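# Refit the shift fork, shaft and keeper on the gearbox

## Task

Free the shift fork from where it has swung beneath the gearbox sleeve, seat it in the sleeve's groove with the jaw facing up, slide the shaft through the fork, then swing the keeper into the slot in the shaft. The task fails if the gearbox is tipped onto its side or over, or if the fork or the shaft drops a long way.

## Robot and tools

Robot: two arms, left_arm and right_arm, each ending in a two-pad parallel gripper. Scene frame: origin on the table surface halfway between the nominal bases, +z up, +x out over the table, left_arm toward +y. Calibrated bases: left_arm at (+0.011, +0.396, +0.037) m, right_arm at (+0.035, -0.520, +0.037) m, each turned only slightly about z. Each arm reports its hand pose, velocities and Hand target in its own base frame. Fixed cameras and the table use the scene frame. Commanded offsets run along the axes of that arm's current Hand target.

Gripper geometry: fingers point along the gripper's +z and close along its x. end_effector_position is the midpoint between the pads; fingertips extend 17.5 mm further. A block projects about 10 cm toward the gripper's -y and rotates with it.

execute_actions(actions, cameras): actions is a list of actions. Each action is a table of at most 15 rows, one row per 1/30 s step; if it has fewer, the last row repeats. Every row holds 18 numbers in [-1, 1]: left dx, dy, dz, rx, ry, rz, left gripper position, force_limit, speed, then the same nine for the right arm. Both arms are always included. The six pose numbers are an offset from that arm's Hand target as it was when the action began, not from the previous row. 1.0 equals 0.6 m or 180 degrees, and rx, ry, rz form one rotation vector. Offsets accumulate across actions and calls. Sending all six as 0 asks the arm to hold or return to its Hand target. Gripper position: +1 opens to 50 mm, about -0.65 brings the pads together, and -1 closes until something blocks it. force_limit maps -1/0/+1 to roughly 20/102/185 N per pad. speed maps to 20/85/150 mm/s. Both start at +1. Resend the previous gripper numbers to leave it unchanged, because 0 is a real command. Images are returned only for an empty actions list or when cameras names them.

move(target, speed, blend, stop_force, zero, blocking, cameras): moves each gripper in a straight line toward target. target is one 18-number row in the same layout and scale, or a list of up to 15 such rows. Every row is an offset from the Hand target at the start of the move, not from the previous row. speed is in m/s, from 0.002 to 3.6 (default 0.25); turning is capped at twice that in rad/s. blend is a corner-rounding distance in m (0 means stop at each row). stop_force, in N from 3 to 120, ends an arm's path when its wrist sensor feels that much push; do not rely on it while the gripper is rotating. zero (default true) re-zeroes the sensor first. blocking=false returns early and cannot be combined with stop_force. A move lasts at most 10 s and does not avoid obstacles. The result adds a move: line: done, off_target, moving, held or fault, plus limits=paced or limits=held.

wait(seconds 0 to 10) lets time pass while commands are held. stop brakes a running move. zoom_image(camera, region [x0, y0, x1, y1] in pixels, at most 504 per side) enlarges part of a camera's newest image. zero_wrist_force(arm) re-zeroes that arm's sensor. finished_scene(scene) ends the current scene and takes its number.

Cameras: cam_head_left, cam_head_right, cam_high, cam_low, cam_left_wrist, cam_right_wrist, all 896x504.

Results: end_effector_position in m, end_effector_quat_wxyz, velocities, Hand target (the last command after clipping) and Tool commands. object_status codes: 0 moving, 1 blocked while opening, 2 blocked while closing (a proper grip), 3 reached the target position or pads met. For a secure grip, send position -1 and check for status 2. The opening in mm is about (250 - position_measured) x 0.202. Wrist force and torque are given along the gripper's own axes. Joint torques include the arm's own weight. Motor temperatures are listed, with a MOTOR HOT line from 70 °C. At 85 °C the arm is braked for 30 s or more.

Cautions: each step, commanded orientation is clipped to within 32 degrees of the measured one. The gripper often stops a little short of its target; resend the remaining distance. An arm stops for 10 s if any outside force on it reaches about 150 N (±25). It also stops if contact torque reaches 139 N m on the shoulder or elbow joints or 26 N m on the wrist joints. Arms are stiff, so aiming even slightly past a firm contact can trigger a fault; approach slowly and use stop_force. Keep the arms from pressing on or gripping each other. Do not route paths close to an arm's own base. Do not tip the gearbox, drop parts, release anything still moving, or leave anything off the table. Holding loads or pushing at unreachable poses heats the motors.

Each tool is called after "Emit:" as name(argument=value, ...) on one line, values as JSON.

## Session

Emit:
execute_actions(actions=[])

Scene clock: 0.00 s.
left_arm: end_effector_position=(+0.7219, -0.3936, +0.2546) position_measured=3 object_status=3 end_effector_quat_wxyz=(+0.180, +0.973, -0.136, -0.043) | right_arm: end_effector_position=(+0.2014, +0.3678, +0.1718) position_measured=3 object_status=3 end_effector_quat_wxyz=(-0.005, -0.213, +0.966, -0.148)
Joint positions: left_arm=[-0.548 -0.735 0.629 -1.533 -1.938 1.288] | right_arm=[4.593 -1.57 -1.937 -1.491 1.482 -0.541]
Joint velocities: within noise
Joint torques (N m): no reading
Motor temperatures (°C): left_arm=[38 28 30 41 45 39] | right_arm=[26 27 32 45 33 38]
Wrist force (N): no reading
Wrist torque (N m): no reading
Wrist force, peak (N): no reading
Hand target: left_arm +0.7219, -0.3936, +0.2546; +0.180, +0.973, -0.136, -0.043 | right_arm +0.2014, +0.3678, +0.1718; -0.005, -0.213, +0.966, -0.148
Tool commands: left_gripper/position=+1.0 left_gripper/force_limit=+1.0 left_gripper/speed=+1.0 right_gripper/position=+1.0 right_gripper/force_limit=+1.0 right_gripper/speed=+1.0

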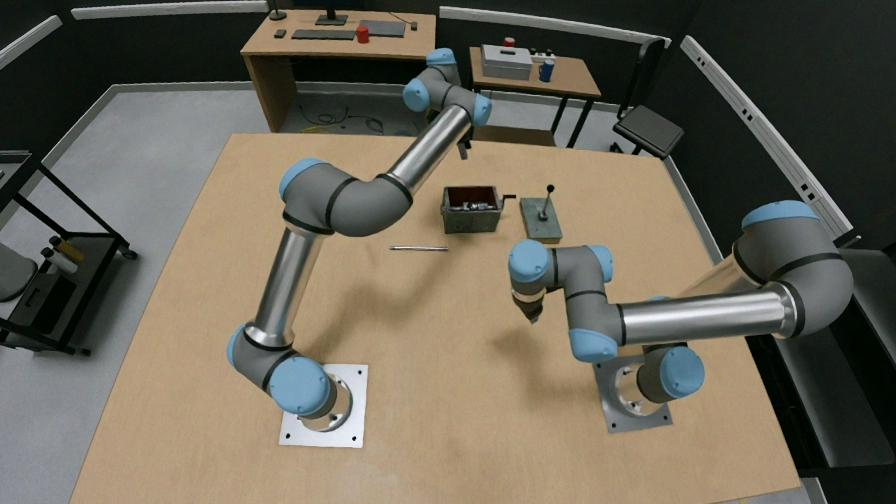

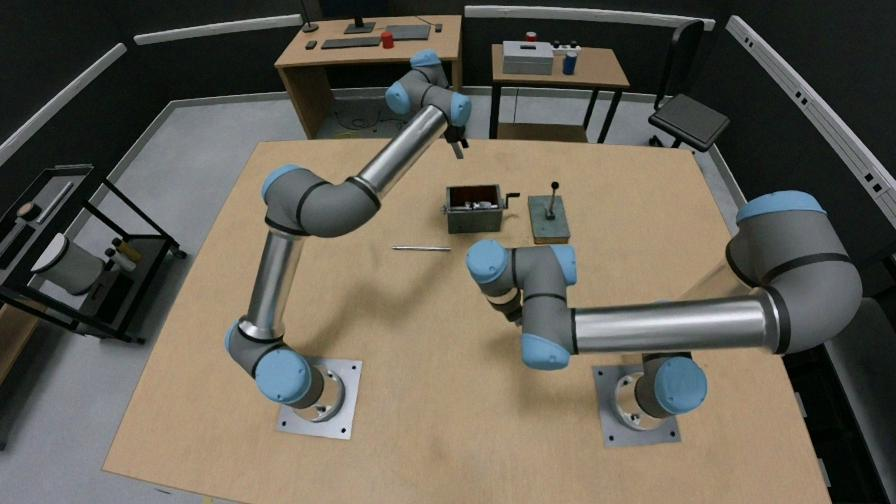

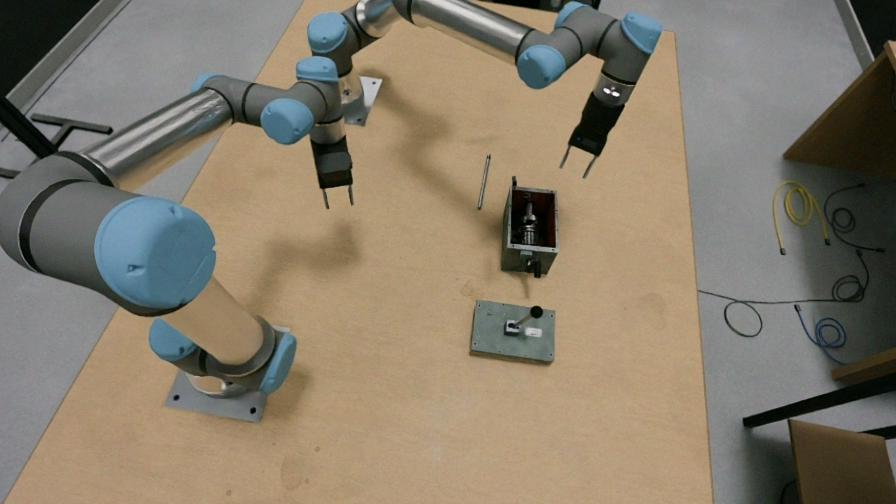

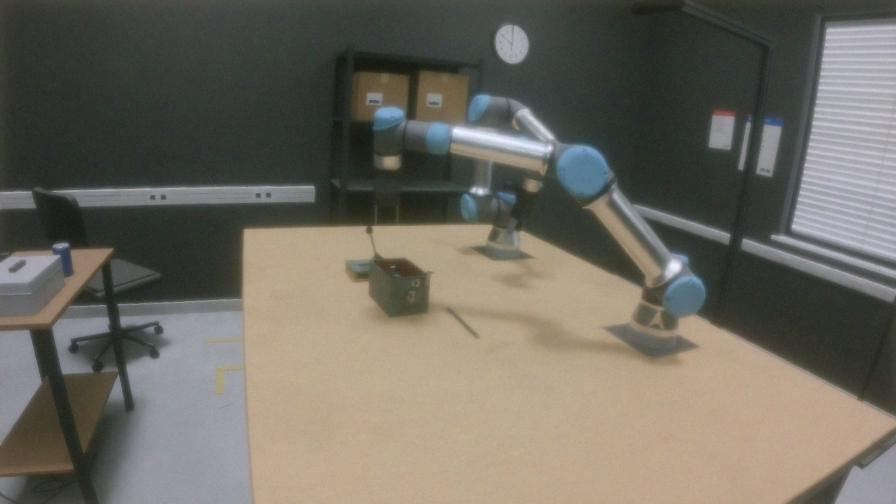

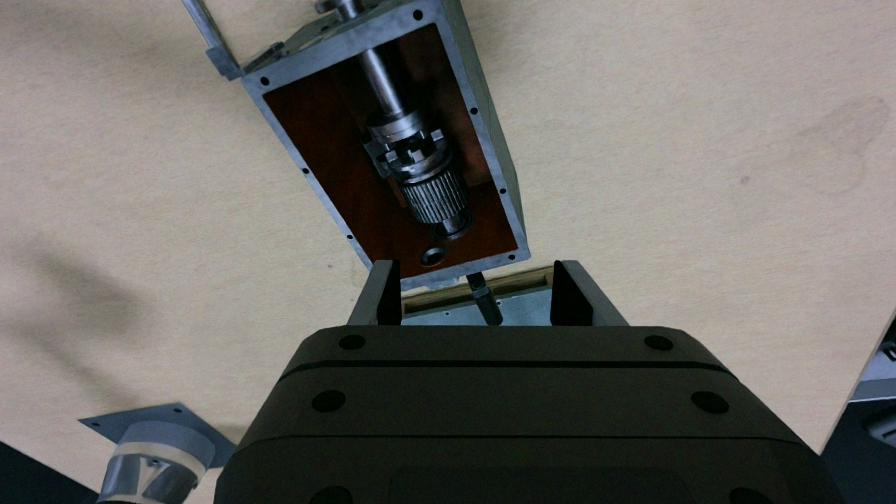

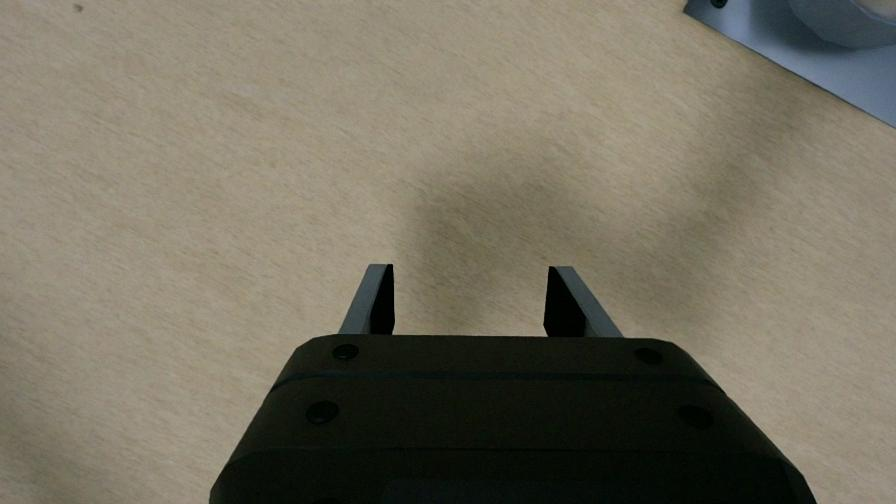

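Emit:
zoom_image(camera="cam_left_wrist", region=[180, 0, 560, 340])

Emit:
zoom_image(camera="cam_high", region=[430, 140, 610, 380])

Emit:
zoom_image(camera="cam_head_left", region=[370, 160, 600, 270])

Emit:
zoom_image(camera="cam_head_right", region=[370, 160, 600, 270])

Emit:
zoom_image(camera="cam_low", region=[330, 210, 520, 350])

Scaled by 1.326 from the camera's 896x504 image, which has a finer 1280x720 frame.

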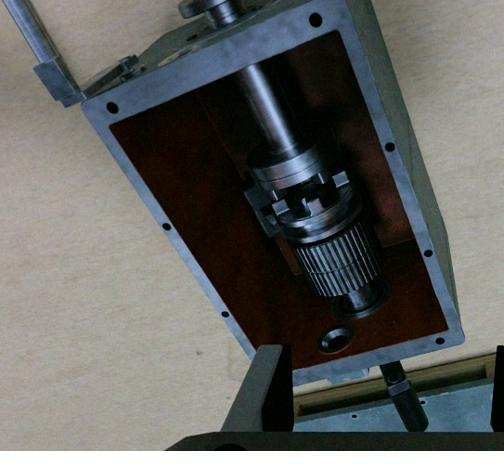

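Scaled by 2.100 from the camera's 896x504 image, which has a finer 1280x720 frame.

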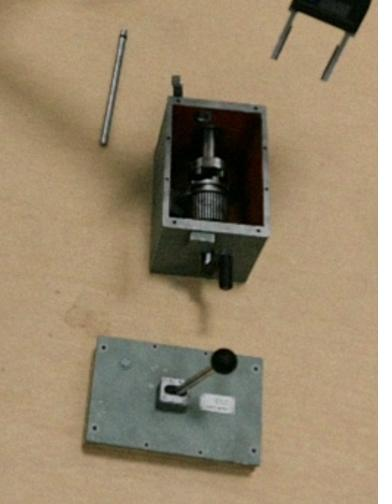

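Scaled by 2.191 from the camera's 896x504 image, which has a finer 1280x720 frame.

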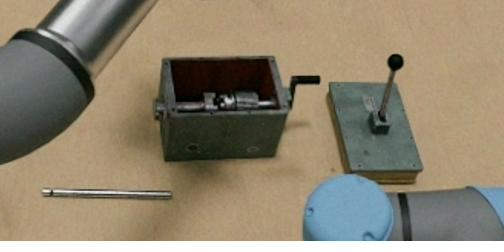

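Scaled by 2.191 from the camera's 896x504 image, which has a finer 1280x720 frame.

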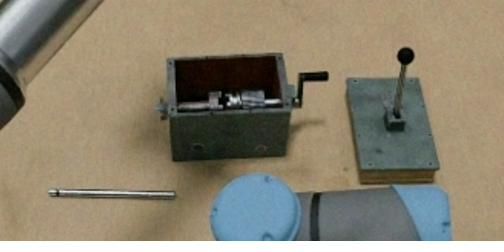

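Scaled by 2.653 from the camera's 896x504 image, which has a finer 1280x720 frame.

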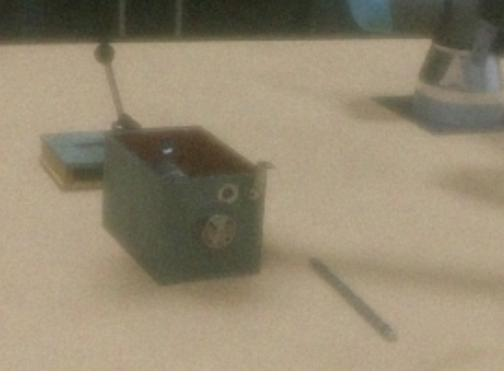

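Emit:
move(target=[-0.0775, 0.0143, -0.0602, 0.1163, 0.0277, -0.0878, 1, 1, 1, 0, 0, 0, 0, 0, 0, 1, 1, 1], speed=0.2, cameras=["cam_left_wrist", "cam_high", "cam_head_left"])

Scene clock: 9.40 s.
left_arm: end_effector_position=(+0.6800, -0.3761, +0.2931) position_measured=3 object_status=3 end_effector_quat_wxyz=(+0.000, +1.000, +0.000, +0.000) | right_arm: end_effector_position=(+0.2014, +0.3678, +0.1718) position_measured=3 object_status=3 end_effector_quat_wxyz=(-0.005, -0.213, +0.966, -0.148)
Joint positions: left_arm=[-0.678 -0.852 0.673 -1.392 -1.569 0.892] | right_arm=[4.593 -1.57 -1.937 -1.491 1.482 -0.541]
Joint torques (N m): left_arm=[0.76 -49.4 -16.23 -2.98 0.85 -1.7] | right_arm=[-1.86 26.38 24.48 2.32 -0.33 -0.05]
Wrist force (N): left_arm=[-0.7 -0.5 0.2] | right_arm=[0.2 -0.2 -0.4]
Wrist torque (N m): left_arm=[-0.15 0.12 -0.14] | right_arm=[-0.02 -0.03 0.00]
Wrist force, peak (N): left_arm=[-1.9 0.1 -0.4] | right_arm=[0.3 -0.5 0.2]
Hand target: left_arm +0.6800, -0.3760, +0.2929; -0.001, +1.000, +0.001, +0.000 | right_arm +0.2014, +0.3678, +0.1718; -0.005, -0.213, +0.966, -0.148
Off the commanded pose: left_arm 0.000 m, 0 deg | right_arm 0.000 m, 0 deg.
move: done
camera_calibration:
cam_left_wrist: T_world_to_cam=[[0.999979, -0.000706933, 0.00647057, -0.672199], [-0.00279393, -0.944467, 0.328595, -0.43345], [0.00587895, -0.328606, -0.944449, 0.279606], [0, 0, 0, 1]] pos_world=[0.66933, -0.317974, 0.410852]
Images, in order (width x height): cam_head_left 896x504, cam_high 896x504, cam_left_wrist 896x504.

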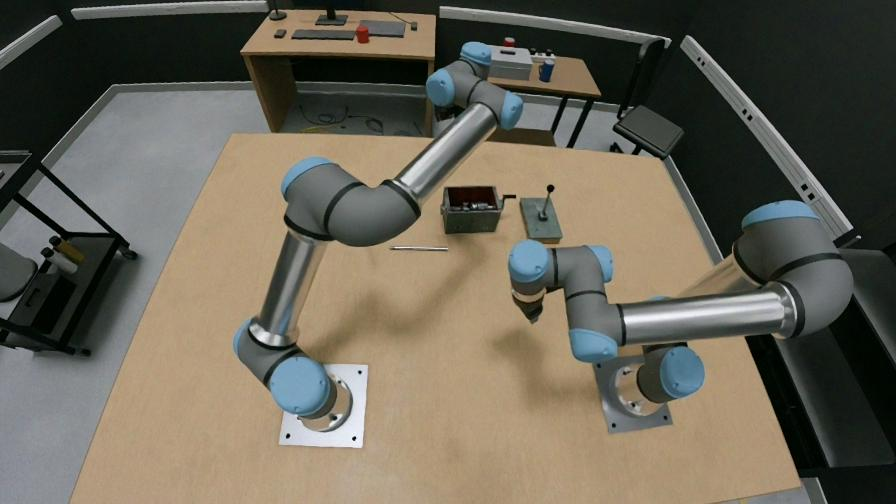

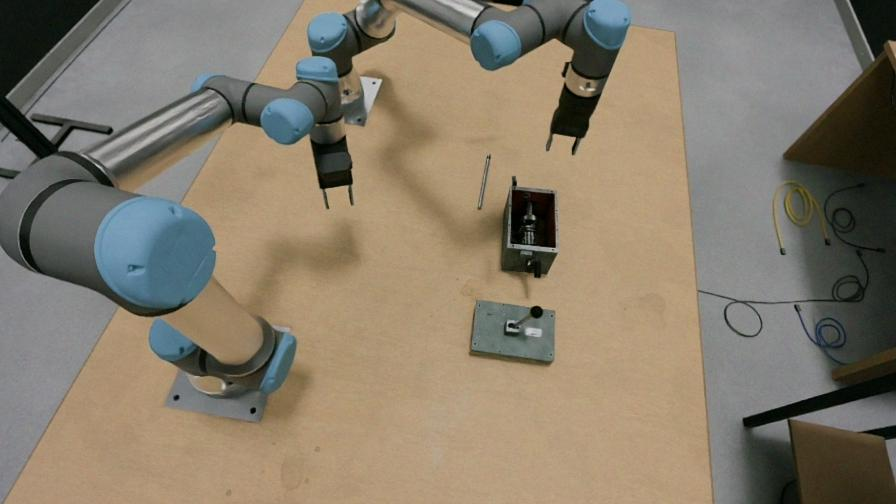

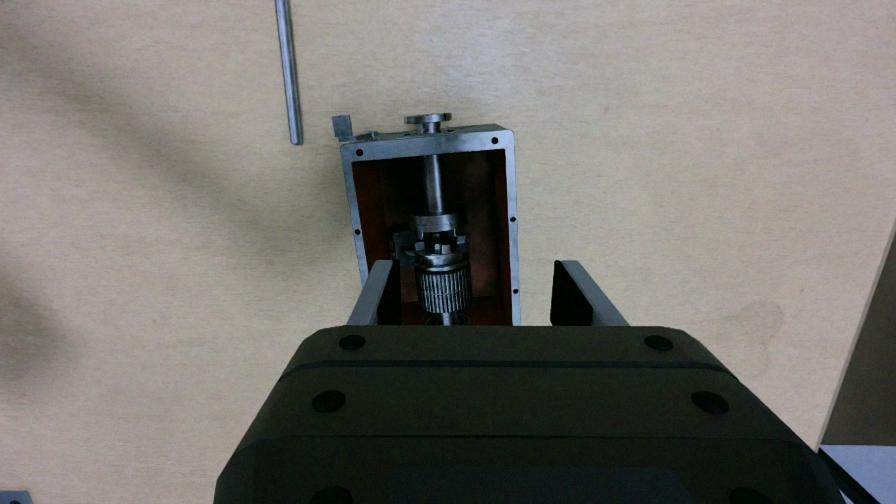

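Emit:
zoom_image(camera="cam_left_wrist", region=[320, 90, 540, 330])

Emit:
zoom_image(camera="cam_left_wrist", region=[320, 100, 440, 180])

Scaled by 2.100 from the camera's 896x504 image, which has a finer 1280x720 frame.

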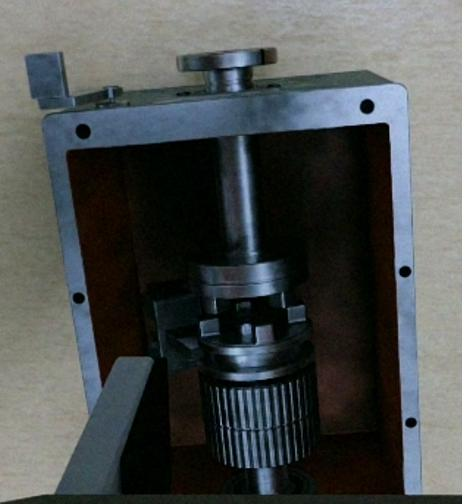

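Scaled by 4.200 from the camera's 896x504 image, which has a finer 1280x720 frame.

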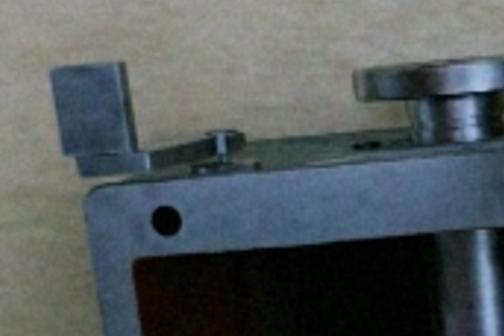

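Emit:
move(target=[-0.0167, 0.185, 0.22, 0, 0, 0, 1, 1, 1, 0, 0, 0, 0, 0, 0, 1, 1, 1], speed=0.2, cameras=["cam_left_wrist", "cam_high", "cam_low"])

Scene clock: 15.97 s.
left_arm: end_effector_position=(+0.6702, -0.4868, +0.1609) position_measured=3 object_status=3 end_effector_quat_wxyz=(-0.001, +1.000, +0.001, +0.000) | right_arm: end_effector_position=(+0.2014, +0.3678, +0.1718) position_measured=3 object_status=3 end_effector_quat_wxyz=(-0.005, -0.213, +0.966, -0.148)
Joint positions: left_arm=[-0.79 -0.697 0.735 -1.609 -1.569 0.779] | right_arm=[4.593 -1.57 -1.937 -1.491 1.482 -0.541]
Joint torques (N m): left_arm=[-1.42 -55.8 -16.62 -4.12 0.77 1.27] | right_arm=[-0.37 25.79 24.26 2.3 -0.42 -0.12]
Wrist force (N): left_arm=[-1.2 -0.4 0.6] | right_arm=[0.0 -0.1 0.1]
Wrist torque (N m): left_arm=[-0.12 0.19 -0.10] | right_arm=[-0.02 0.00 0.00]
Wrist force, peak (N): left_arm=[-0.5 -2.9 -2.4] | right_arm=[-0.1 -0.5 0.3]
Hand target: left_arm +0.6702, -0.4869, +0.1608; -0.001, +1.000, +0.001, +0.000 | right_arm +0.2014, +0.3678, +0.1718; -0.005, -0.213, +0.966, -0.148
Off the commanded pose: left_arm 0.000 m, 0 deg | right_arm 0.000 m, 0 deg.
move: done
camera_calibration:
cam_left_wrist: T_world_to_cam=[[0.99998, -0.000425236, 0.00637293, -0.661476], [-0.00249393, -0.944572, 0.328296, -0.494877], [0.00588009, -0.328305, -0.944553, 0.118649], [0, 0, 0, 1]] pos_world=[0.65953, -0.428775, 0.278752]
Images, in order (width x height): cam_high 896x504, cam_low 896x504, cam_left_wrist 896x504.

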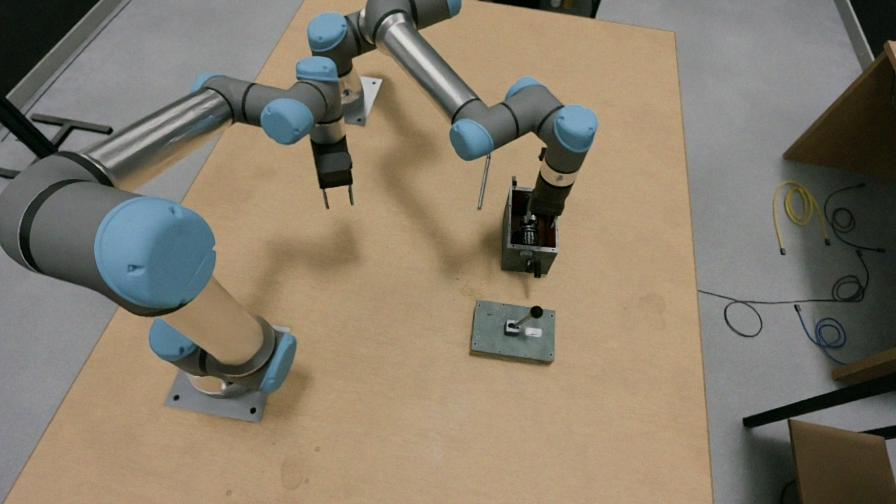

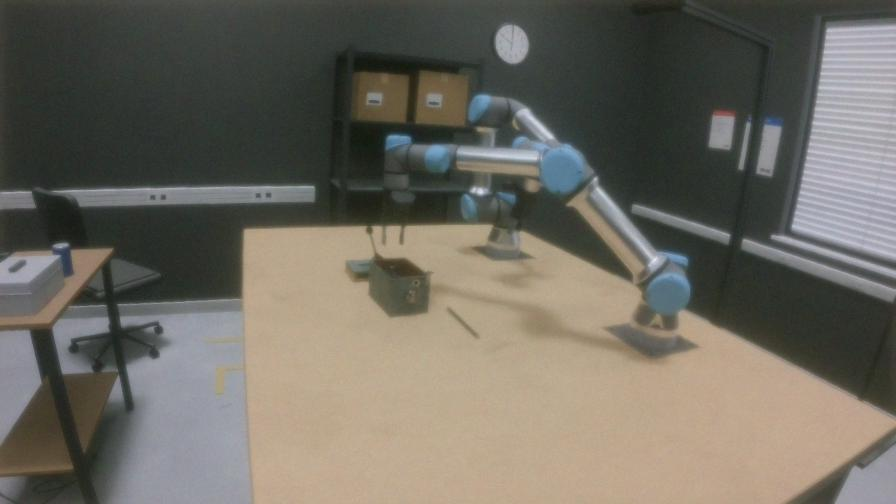

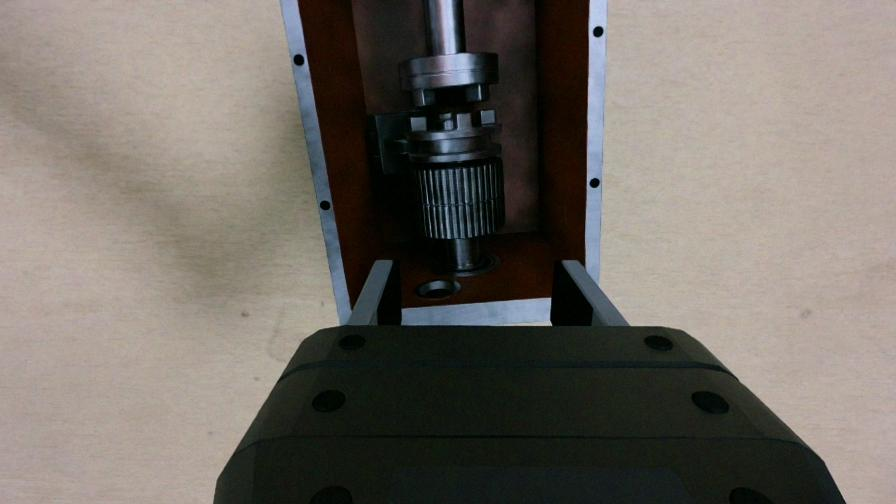

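Emit:
zoom_image(camera="cam_left_wrist", region=[280, 0, 620, 330])

Emit:
zoom_image(camera="cam_left_wrist", region=[340, 80, 520, 200])

Scaled by 1.482 from the camera's 896x504 image, which has a finer 1280x720 frame.

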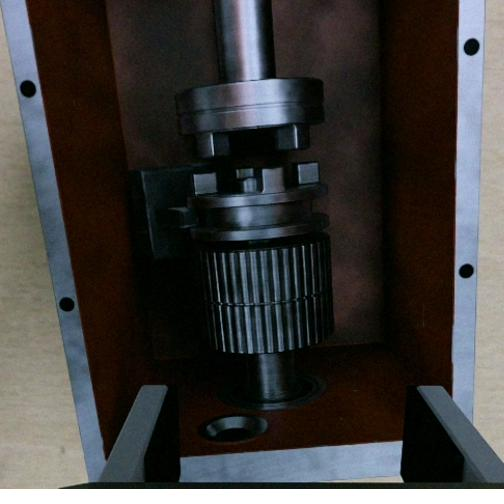

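Scaled by 2.800 from the camera's 896x504 image, which has a finer 1280x720 frame.

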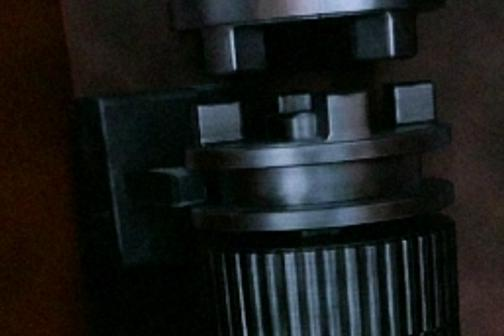

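Emit:
move(target=[0.0147, -0.0515, -0.01, -0.1771, -0.1771, 0.4772, 1, 1, 1, 0, 0, 0, 0, 0, 0, 1, 1, 1], speed=0.35, cameras=["cam_left_wrist", "cam_high"])

Scene clock: 30.10 s.
left_arm: end_effector_position=(+0.6777, -0.4554, +0.1664) position_measured=3 object_status=3 end_effector_quat_wxyz=(+0.230, +0.712, -0.658, -0.085) | right_arm: end_effector_position=(+0.2014, +0.3678, +0.1718) position_measured=3 object_status=3 end_effector_quat_wxyz=(-0.005, -0.213, +0.966, -0.148)
Joint positions: left_arm=[-0.621 -0.335 0.035 -1.027 -2.006 2.495] | right_arm=[4.593 -1.57 -1.937 -1.491 1.482 -0.541]
Joint torques (N m): left_arm=[-1.1 -78.92 -21.9 -4.29 -2.35 1.7] | right_arm=[-0.7 25.73 23.45 2.09 -0.52 -0.12]
Wrist force (N): left_arm=[-0.2 0.0 0.1] | right_arm=[0.0 -0.1 0.0]
Wrist torque (N m): left_arm=[-0.07 0.07 0.05] | right_arm=[-0.01 0.00 0.00]
Wrist force, peak (N): left_arm=[-1.7 0.2 0.5] | right_arm=[0.2 -0.7 -0.1]
Hand target: left_arm +0.6790, -0.4560, +0.1668; +0.246, +0.663, -0.663, -0.246 | right_arm +0.2014, +0.3678, +0.1718; -0.005, -0.213, +0.966, -0.148
Off the commanded pose: left_arm 0.001 m, 19 deg | right_arm 0.000 m, 0 deg.
elbow stopped short (left arm): the move would have taken joint 3 (elbow) straighter than the controller allows.
move: off_target (left_arm)
camera_calibration:
cam_left_wrist: T_world_to_cam=[[0.121469, -0.97477, 0.187266, -0.547448], [-0.70885, 0.0468774, 0.7038, 0.400837], [-0.694821, -0.218234, -0.685272, 0.615904], [0, 0, 0, 1]] pos_world=[0.778575, -0.418015, 0.242471]
Images, in order (width x height): cam_high 896x504, cam_left_wrist 896x504.

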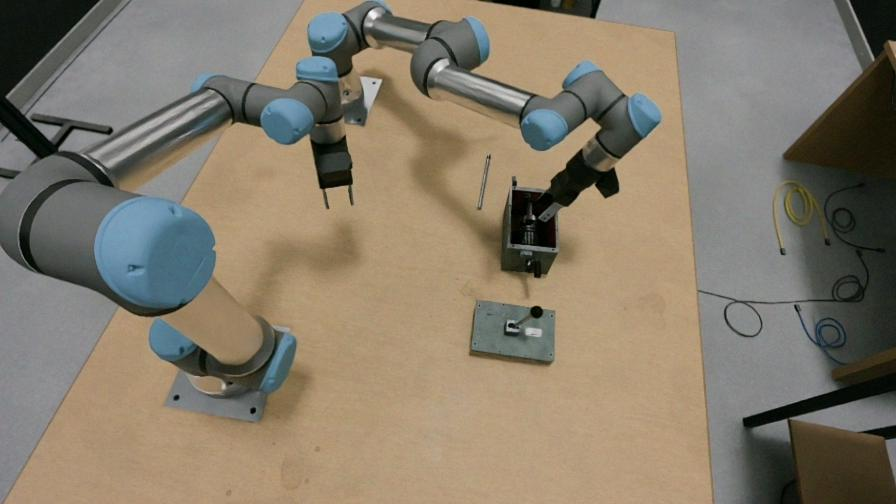

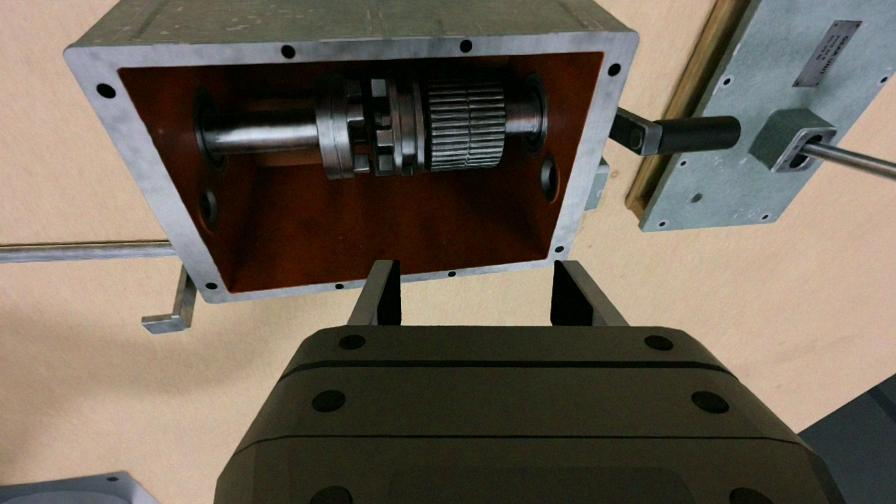

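Emit:
zoom_image(camera="cam_left_wrist", region=[60, 0, 640, 320])

Emit:
zoom_image(camera="cam_left_wrist", region=[280, 50, 560, 210])

Region (60, 0, 640, 320) is 580x320 pixels. A region can be at most 504 by 504 pixels.

Scaled by 1.800 from the camera's 896x504 image, which has a finer 1280x720 frame.

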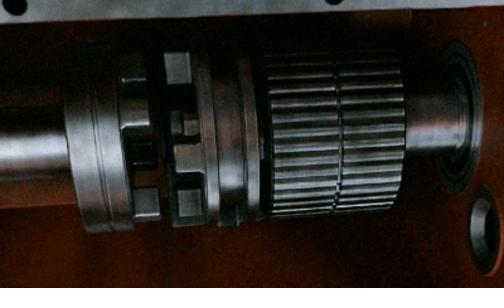

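Emit:
move(target=[-0.06, 0.0125, 0.096, 0.022, 0.3093, -0.3929, 1, 1, 1, 0, 0, 0, 0, 0, 0, 1, 1, 1], speed=0.35, cameras=["cam_left_wrist"])

Scene clock: 35.10 s.
left_arm: end_effector_position=(+0.6357, -0.4200, +0.1282) position_measured=3 object_status=3 end_effector_quat_wxyz=(+0.306, +0.952, +0.000, +0.000) end_effector_velocity=(+0.001, +0.000, +0.000) end_effector_angular_velocity=(-0.002, +0.002, +0.007) | right_arm: end_effector_position=(+0.2014, +0.3678, +0.1718) position_measured=3 object_status=3 end_effector_quat_wxyz=(-0.005, -0.213, +0.966, -0.148)
Joint positions: left_arm=[-0.595 -0.942 1.491 -2.502 -2.074 0.877] | right_arm=[4.593 -1.57 -1.937 -1.491 1.482 -0.541]
Joint velocities: left_arm=[0 0.001 -0.001 -0.004 0 -0.009] | right_arm=[within noise]
Joint torques (N m): left_arm=[6.63 -43.18 -20.46 -5.17 -1.72 -1.95] | right_arm=[-1.93 25.68 23.09 2.17 -0.61 -0.16]
Wrist force (N): left_arm=[-0.2 0.7 0.1] | right_arm=[0.0 -0.3 0.1]
Wrist torque (N m): left_arm=[0.04 0.02 -0.02] | right_arm=[-0.04 0.01 0.00]
Wrist force, peak (N): left_arm=[-1.2 -0.1 -0.1] | right_arm=[-0.2 -0.5 -0.5]
Hand target: left_arm +0.6357, -0.4199, +0.1281; +0.306, +0.952, +0.000, +0.000 | right_arm +0.2014, +0.3678, +0.1718; -0.005, -0.213, +0.966, -0.148
Off the commanded pose: left_arm 0.000 m, 0 deg | right_arm 0.000 m, 0 deg.
move: done
camera_calibration:
cam_left_wrist: T_world_to_cam=[[0.999979, 0.00157484, 0.00623106, -0.62592], [-0.00418992, -0.575425, 0.817844, -0.327726], [0.00487348, -0.817853, -0.575406, -0.142459], [0, 0, 0, 1]] pos_world=[0.625228, -0.304106, 0.189957]
Images, in order (width x height): cam_left_wrist 896x504.

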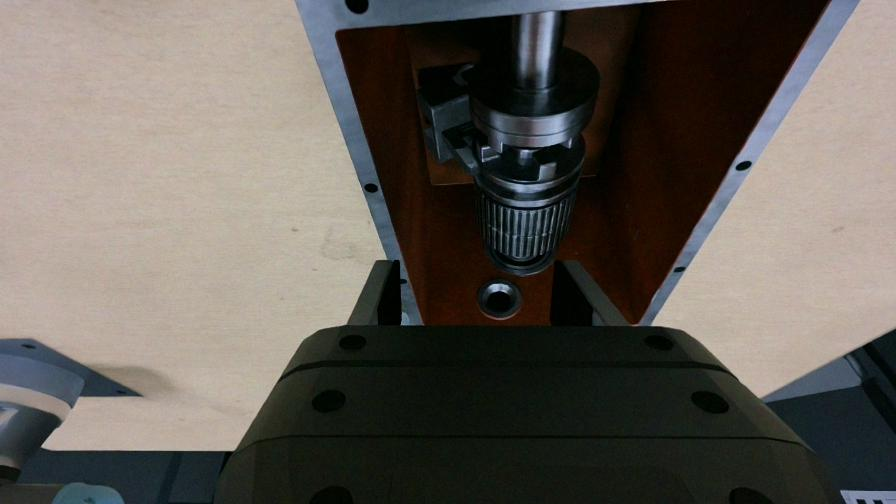

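Emit:
zoom_image(camera="cam_left_wrist", region=[390, 30, 610, 210])

Emit:
zoom_image(camera="cam_left_wrist", region=[400, 50, 510, 190])

Scaled by 2.291 from the camera's 896x504 image, which has a finer 1280x720 frame.

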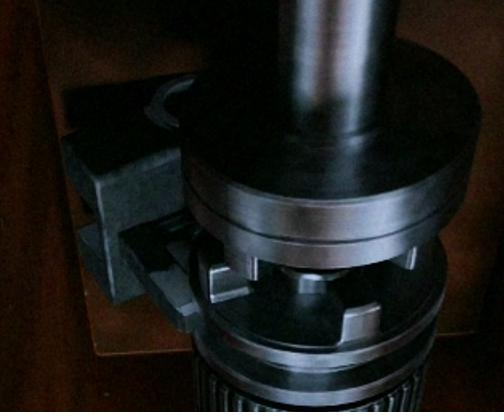

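Scaled by 3.600 from the camera's 896x504 image, which has a finer 1280x720 frame.

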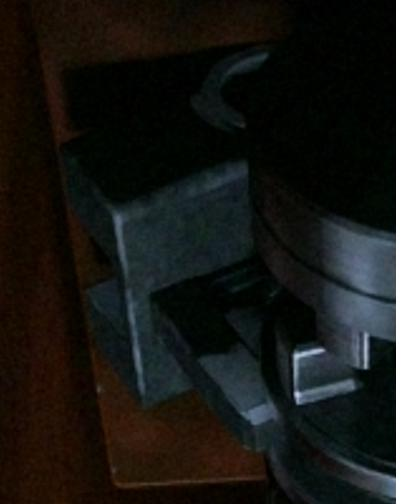

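Emit:
move(target=[0.0455, 0.0025, -0.0062, 0.1552, 0.1552, -0.4824, 1, 1, 1, 0, 0, 0, 0, 0, 0, 1, 1, 1], speed=0.35, cameras=["cam_left_wrist", "cam_high"])

Emit:
zoom_image(camera="cam_left_wrist", region=[300, 0, 600, 260])

Scene clock: 41.67 s.
left_arm: end_effector_position=(+0.6630, -0.4190, +0.1319) position_measured=3 object_status=3 end_effector_quat_wxyz=(+0.000, +0.707, +0.707, +0.000) | right_arm: end_effector_position=(+0.2014, +0.3678, +0.1718) position_measured=3 object_status=3 end_effector_quat_wxyz=(-0.005, -0.213, +0.966, -0.148)
Joint positions: left_arm=[-0.735 -0.821 1.032 -1.782 -1.57 -0.735] | right_arm=[4.593 -1.57 -1.937 -1.491 1.482 -0.541]
Joint torques (N m): left_arm=[6.95 -64.19 -31.75 -1.98 -1.99 -1.84] | right_arm=[-1.37 25.29 24.03 2.17 -0.63 -0.25]
Wrist force (N): left_arm=[-0.9 -0.3 0.6] | right_arm=[0.1 -0.3 0.3]
Wrist torque (N m): left_arm=[-0.15 0.14 -0.15] | right_arm=[-0.04 -0.03 0.00]
Wrist force, peak (N): left_arm=[-1.5 -0.2 0.2] | right_arm=[0.0 -0.6 0.2]
Hand target: left_arm +0.6630, -0.4190, +0.1320; +0.000, +0.707, +0.707, +0.000 | right_arm +0.2014, +0.3678, +0.1718; -0.005, -0.213, +0.966, -0.148
Off the commanded pose: left_arm 0.000 m, 0 deg | right_arm 0.000 m, 0 deg.
move: done
camera_calibration:
cam_left_wrist: T_world_to_cam=[[0.0016161, 0.999979, 0.00626032, 0.427022], [0.943943, -0.00359205, 0.33009, -0.654726], [0.330105, 0.00537593, -0.943929, 0.0383608], [0, 0, 0, 1]] pos_world=[0.60467, -0.429571, 0.249655]
Images, in order (width x height): cam_high 896x504, cam_left_wrist 896x504.

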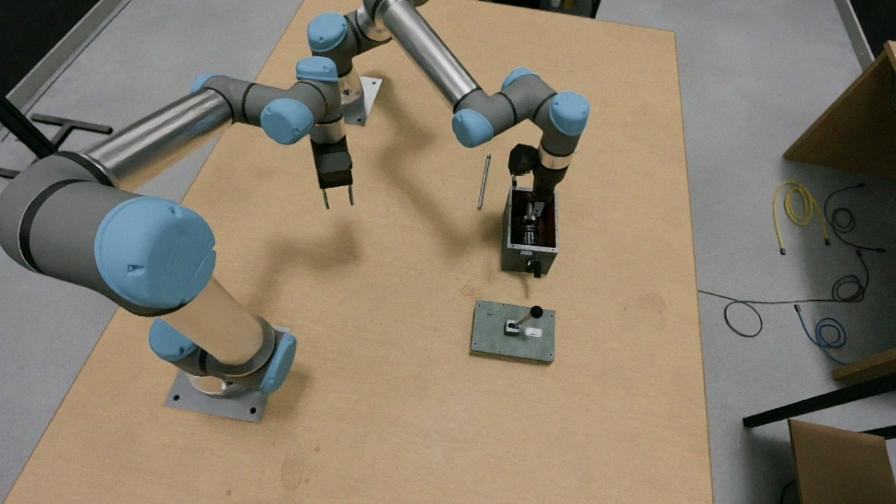

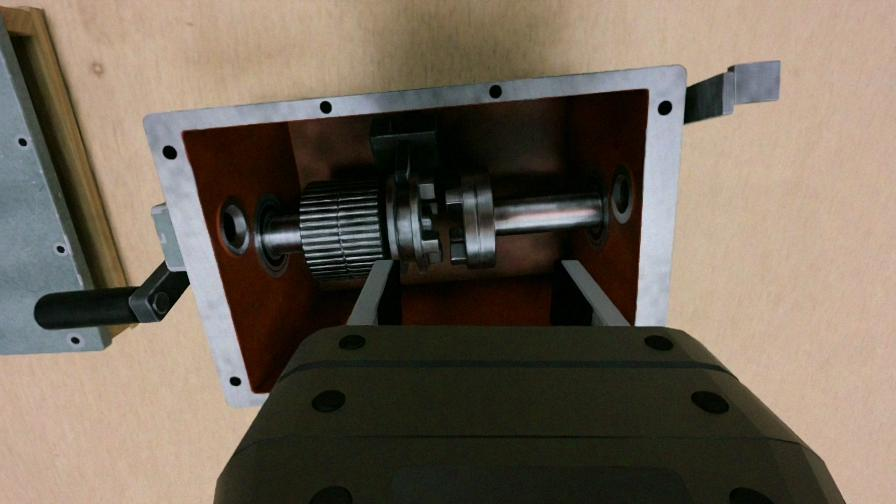

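Scaled by 1.680 from the camera's 896x504 image, which has a finer 1280x720 frame.

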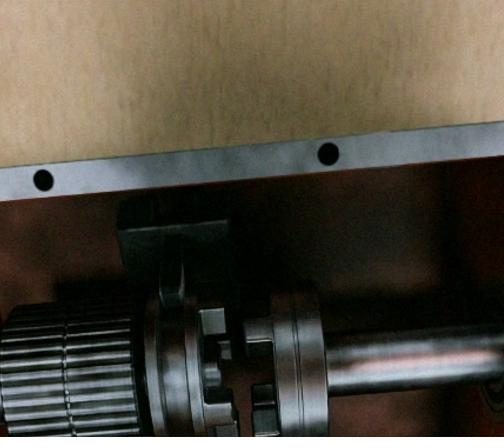

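Emit:
move(target=[-0.0883, -0.0728, 0.0067, -0.1552, 0.1552, -0.4824, 1, 1, 1, 0, 0, 0, 0, 0, 0, 1, 1, 1], speed=0.35, cameras=["cam_left_wrist"])

Emit:
zoom_image(camera="cam_left_wrist", region=[380, 20, 620, 220])

Scene clock: 52.93 s.
left_arm: end_effector_position=(+0.6193, -0.4720, +0.1278) position_measured=3 object_status=3 end_effector_quat_wxyz=(+0.000, +0.000, +0.952, +0.307) end_effector_velocity=(+0.000, +0.000, +0.000) end_effector_angular_velocity=(-0.002, -0.002, +0.000) | right_arm: end_effector_position=(+0.2014, +0.3678, +0.1718) position_measured=3 object_status=3 end_effector_quat_wxyz=(-0.005, -0.213, +0.966, -0.148)
Joint positions: left_arm=[-0.941 -0.364 0.174 -0.854 -1.22 -2.608] | right_arm=[4.593 -1.57 -1.937 -1.491 1.482 -0.541]
Joint velocities: left_arm=[0 -0.002 0.004 -0.005 0 0] | right_arm=[within noise]
Joint torques (N m): left_arm=[6.97 -79.36 -14.92 -3.34 -1.11 -2.06] | right_arm=[-1.13 25.33 23.18 2.16 -0.5 -0.2]
Wrist force (N): left_arm=[-0.4 0.3 0.5] | right_arm=[0.2 -0.1 -0.1]
Wrist torque (N m): left_arm=[0.00 0.04 -0.02] | right_arm=[-0.02 -0.04 0.00]
Wrist force, peak (N): left_arm=[-1.2 -0.3 0.6] | right_arm=[0.3 -0.6 -0.2]
Hand target: left_arm +0.6194, -0.4720, +0.1279; +0.000, +0.000, +0.952, +0.307 | right_arm +0.2014, +0.3678, +0.1718; -0.005, -0.213, +0.966, -0.148
Off the commanded pose: left_arm 0.000 m, 0 deg | right_arm 0.000 m, 0 deg.
move: done
camera_calibration:
cam_left_wrist: T_world_to_cam=[[-0.999986, -0.00234527, 0.00480669, 0.62747], [0.00258931, 0.574089, 0.818789, 0.180804], [-0.00467976, 0.818789, -0.574075, 0.593156], [0, 0, 0, 1]] pos_world=[0.629769, -0.587996, 0.18946]
Images, in order (width x height): cam_left_wrist 896x504.

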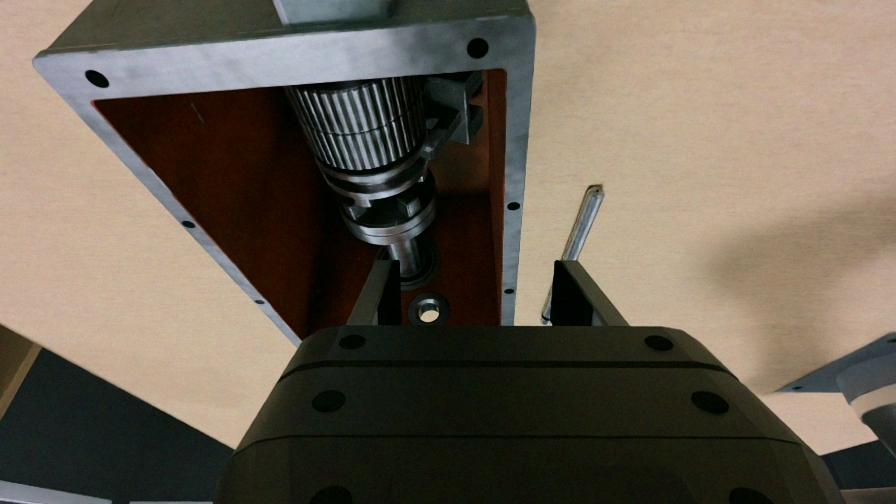

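Scaled by 2.100 from the camera's 896x504 image, which has a finer 1280x720 frame.

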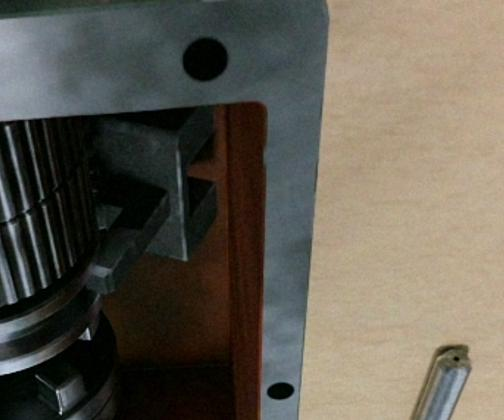

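Emit:
zoom_image(camera="cam_left_wrist", region=[410, 60, 510, 170])

Emit:
zoom_image(camera="cam_left_wrist", region=[520, 170, 630, 340])

Scaled by 4.582 from the camera's 896x504 image, which has a finer 1280x720 frame.

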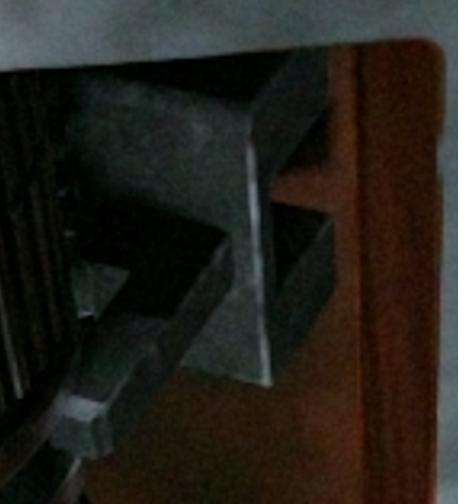

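Scaled by 2.965 from the camera's 896x504 image, which has a finer 1280x720 frame.

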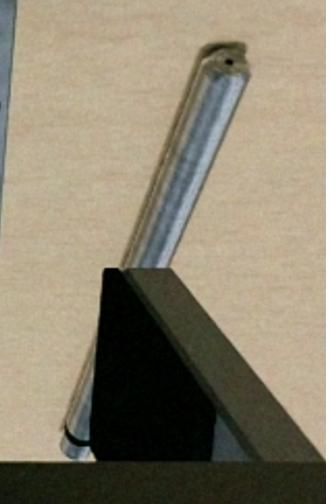

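Emit:
move(target=[[0, -0.06, -0.05, 0, 0, 0, 1, 1, 1, 0, 0, 0, 0, 0, 0, 1, 1, 1], [-0.0845, 0.0513, 0.0232, 0.1552, -0.1552, 0.4824, 1, 1, 1, 0, 0, 0, 0, 0, 0, 1, 1, 1]], speed=0.35, blend=[0.03, 0], cameras=["cam_left_wrist"])

Scene clock: 84.43 s.
left_arm: end_effector_position=(+0.6701, -0.4388, +0.1345) position_measured=3 object_status=3 end_effector_quat_wxyz=(+0.000, +0.707, +0.707, +0.001) end_effector_velocity=(+0.000, -0.001, +0.000) end_effector_angular_velocity=(-0.002, -0.001, -0.006) | right_arm: end_effector_position=(+0.2014, +0.3678, +0.1718) position_measured=3 object_status=3 end_effector_quat_wxyz=(-0.005, -0.213, +0.966, -0.148)
Joint positions: left_arm=[-0.747 -0.775 0.945 -1.74 -1.57 -0.748] | right_arm=[4.593 -1.57 -1.937 -1.491 1.482 -0.541]
Joint velocities: left_arm=[0 0 0 -0.003 -0.001 0.006] | right_arm=[within noise]
Joint torques (N m): left_arm=[-0.3 -70.43 -15.89 -4.69 -0.69 1.97] | right_arm=[-1.96 25.85 23.36 2.28 -0.51 -0.18]
Wrist force (N): left_arm=[-1.0 0.0 0.4] | right_arm=[0.2 -0.2 0.2]
Wrist torque (N m): left_arm=[-0.07 0.15 -0.04] | right_arm=[-0.03 -0.03 0.00]
Wrist force, peak (N): left_arm=[-2.4 2.9 2.9] | right_arm=[-0.1 -0.6 -0.2]
Hand target: left_arm +0.6700, -0.4388, +0.1346; +0.000, +0.707, +0.707, +0.000 | right_arm +0.2014, +0.3678, +0.1718; -0.005, -0.213, +0.966, -0.148
Off the commanded pose: left_arm 0.000 m, 0 deg | right_arm 0.000 m, 0 deg.
elbow stopped short (left arm): the move would have taken joint 3 (elbow) straighter than the controller allows.
move: done; blend cut to 0.0234 m at target 1
camera_calibration:
cam_left_wrist: T_world_to_cam=[[0.00110744, 0.999978, 0.0065078, 0.447142], [0.943945, -0.00319358, 0.330088, -0.66218], [0.330102, 0.00577745, -0.943928, 0.03876], [0, 0, 0, 1]] pos_world=[0.611771, -0.449471, 0.252254]
Images, in order (width x height): cam_left_wrist 896x504.

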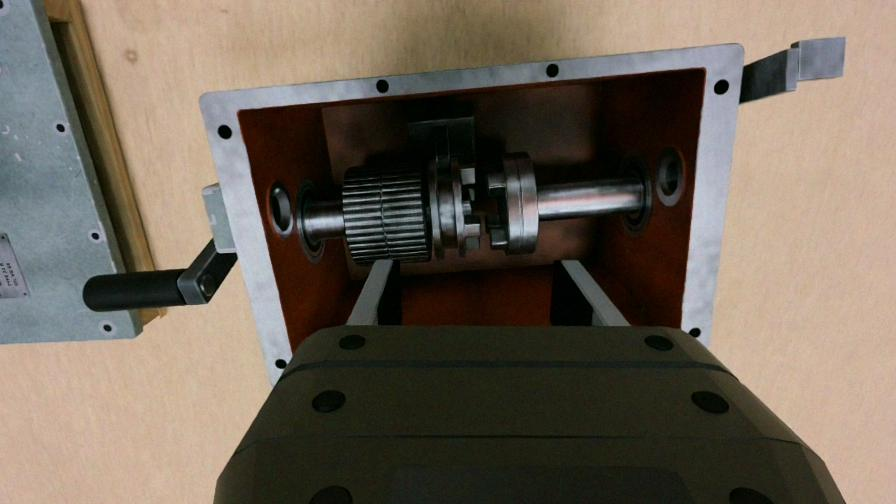

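Emit:
move(target=[0.008, 0.0, 0.0617, 0, 0, 0, 1, 1, 1, 0, 0, 0, 0, 0, 0, 1, 1, 1], speed=0.2, cameras=["cam_left_wrist"])

Emit:
zoom_image(camera="cam_left_wrist", region=[370, 60, 530, 220])

Scene clock: 85.97 s.
left_arm: end_effector_position=(+0.6701, -0.4339, +0.0975) position_measured=3 object_status=3 end_effector_quat_wxyz=(+0.000, +0.707, +0.707, +0.000) | right_arm: end_effector_position=(+0.2014, +0.3678, +0.1718) position_measured=3 object_status=3 end_effector_quat_wxyz=(-0.005, -0.213, +0.966, -0.148)
Joint positions: left_arm=[-0.743 -0.761 1.015 -1.825 -1.57 -0.743] | right_arm=[4.593 -1.57 -1.937 -1.491 1.482 -0.541]
Joint torques (N m): left_arm=[-2.84 -70.91 -34.14 -1.92 -0.74 0.24] | right_arm=[-1.15 26.13 21.98 1.99 -0.58 -0.24]
Wrist force (N): left_arm=[-0.8 0.1 0.2] | right_arm=[-0.1 -0.3 0.4]
Wrist torque (N m): left_arm=[-0.07 0.13 -0.18] | right_arm=[-0.05 0.02 0.01]
Wrist force, peak (N): left_arm=[-1.1 -0.2 1.6] | right_arm=[0.4 -0.5 0.0]
Hand target: left_arm +0.6701, -0.4340, +0.0976; +0.000, +0.707, +0.707, +0.000 | right_arm +0.2014, +0.3678, +0.1718; -0.005, -0.213, +0.966, -0.148
Off the commanded pose: left_arm 0.000 m, 0 deg | right_arm 0.000 m, 0 deg.
move: done
camera_calibration:
cam_left_wrist: T_world_to_cam=[[0.00133058, 0.999978, 0.00647834, 0.442354], [0.944017, -0.00339323, 0.329879, -0.650006], [0.329894, 0.00567674, -0.944001, 0.00380973], [0, 0, 0, 1]] pos_world=[0.611771, -0.444571, 0.215154]
Images, in order (width x height): cam_left_wrist 896x504.

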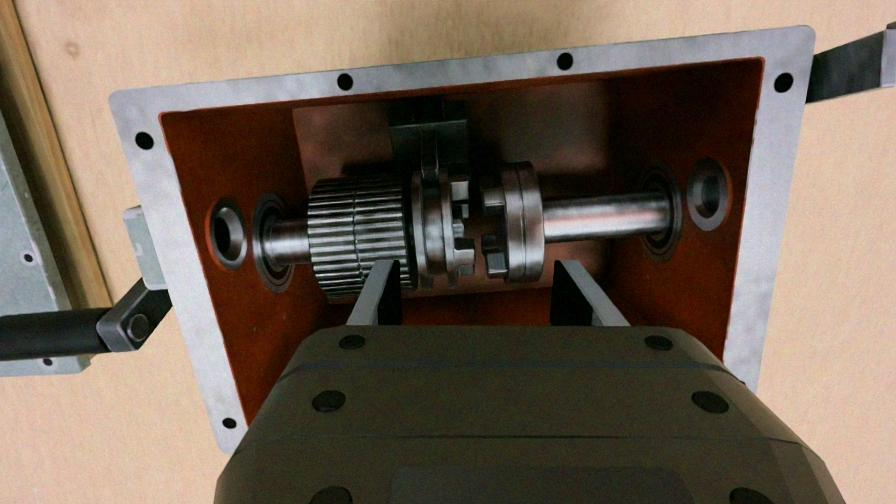

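Scaled by 3.150 from the camera's 896x504 image, which has a finer 1280x720 frame.

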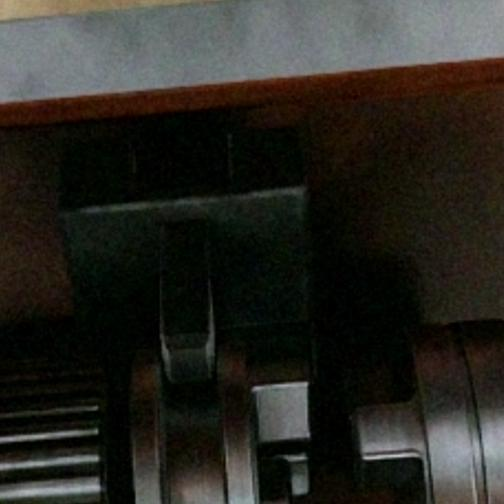

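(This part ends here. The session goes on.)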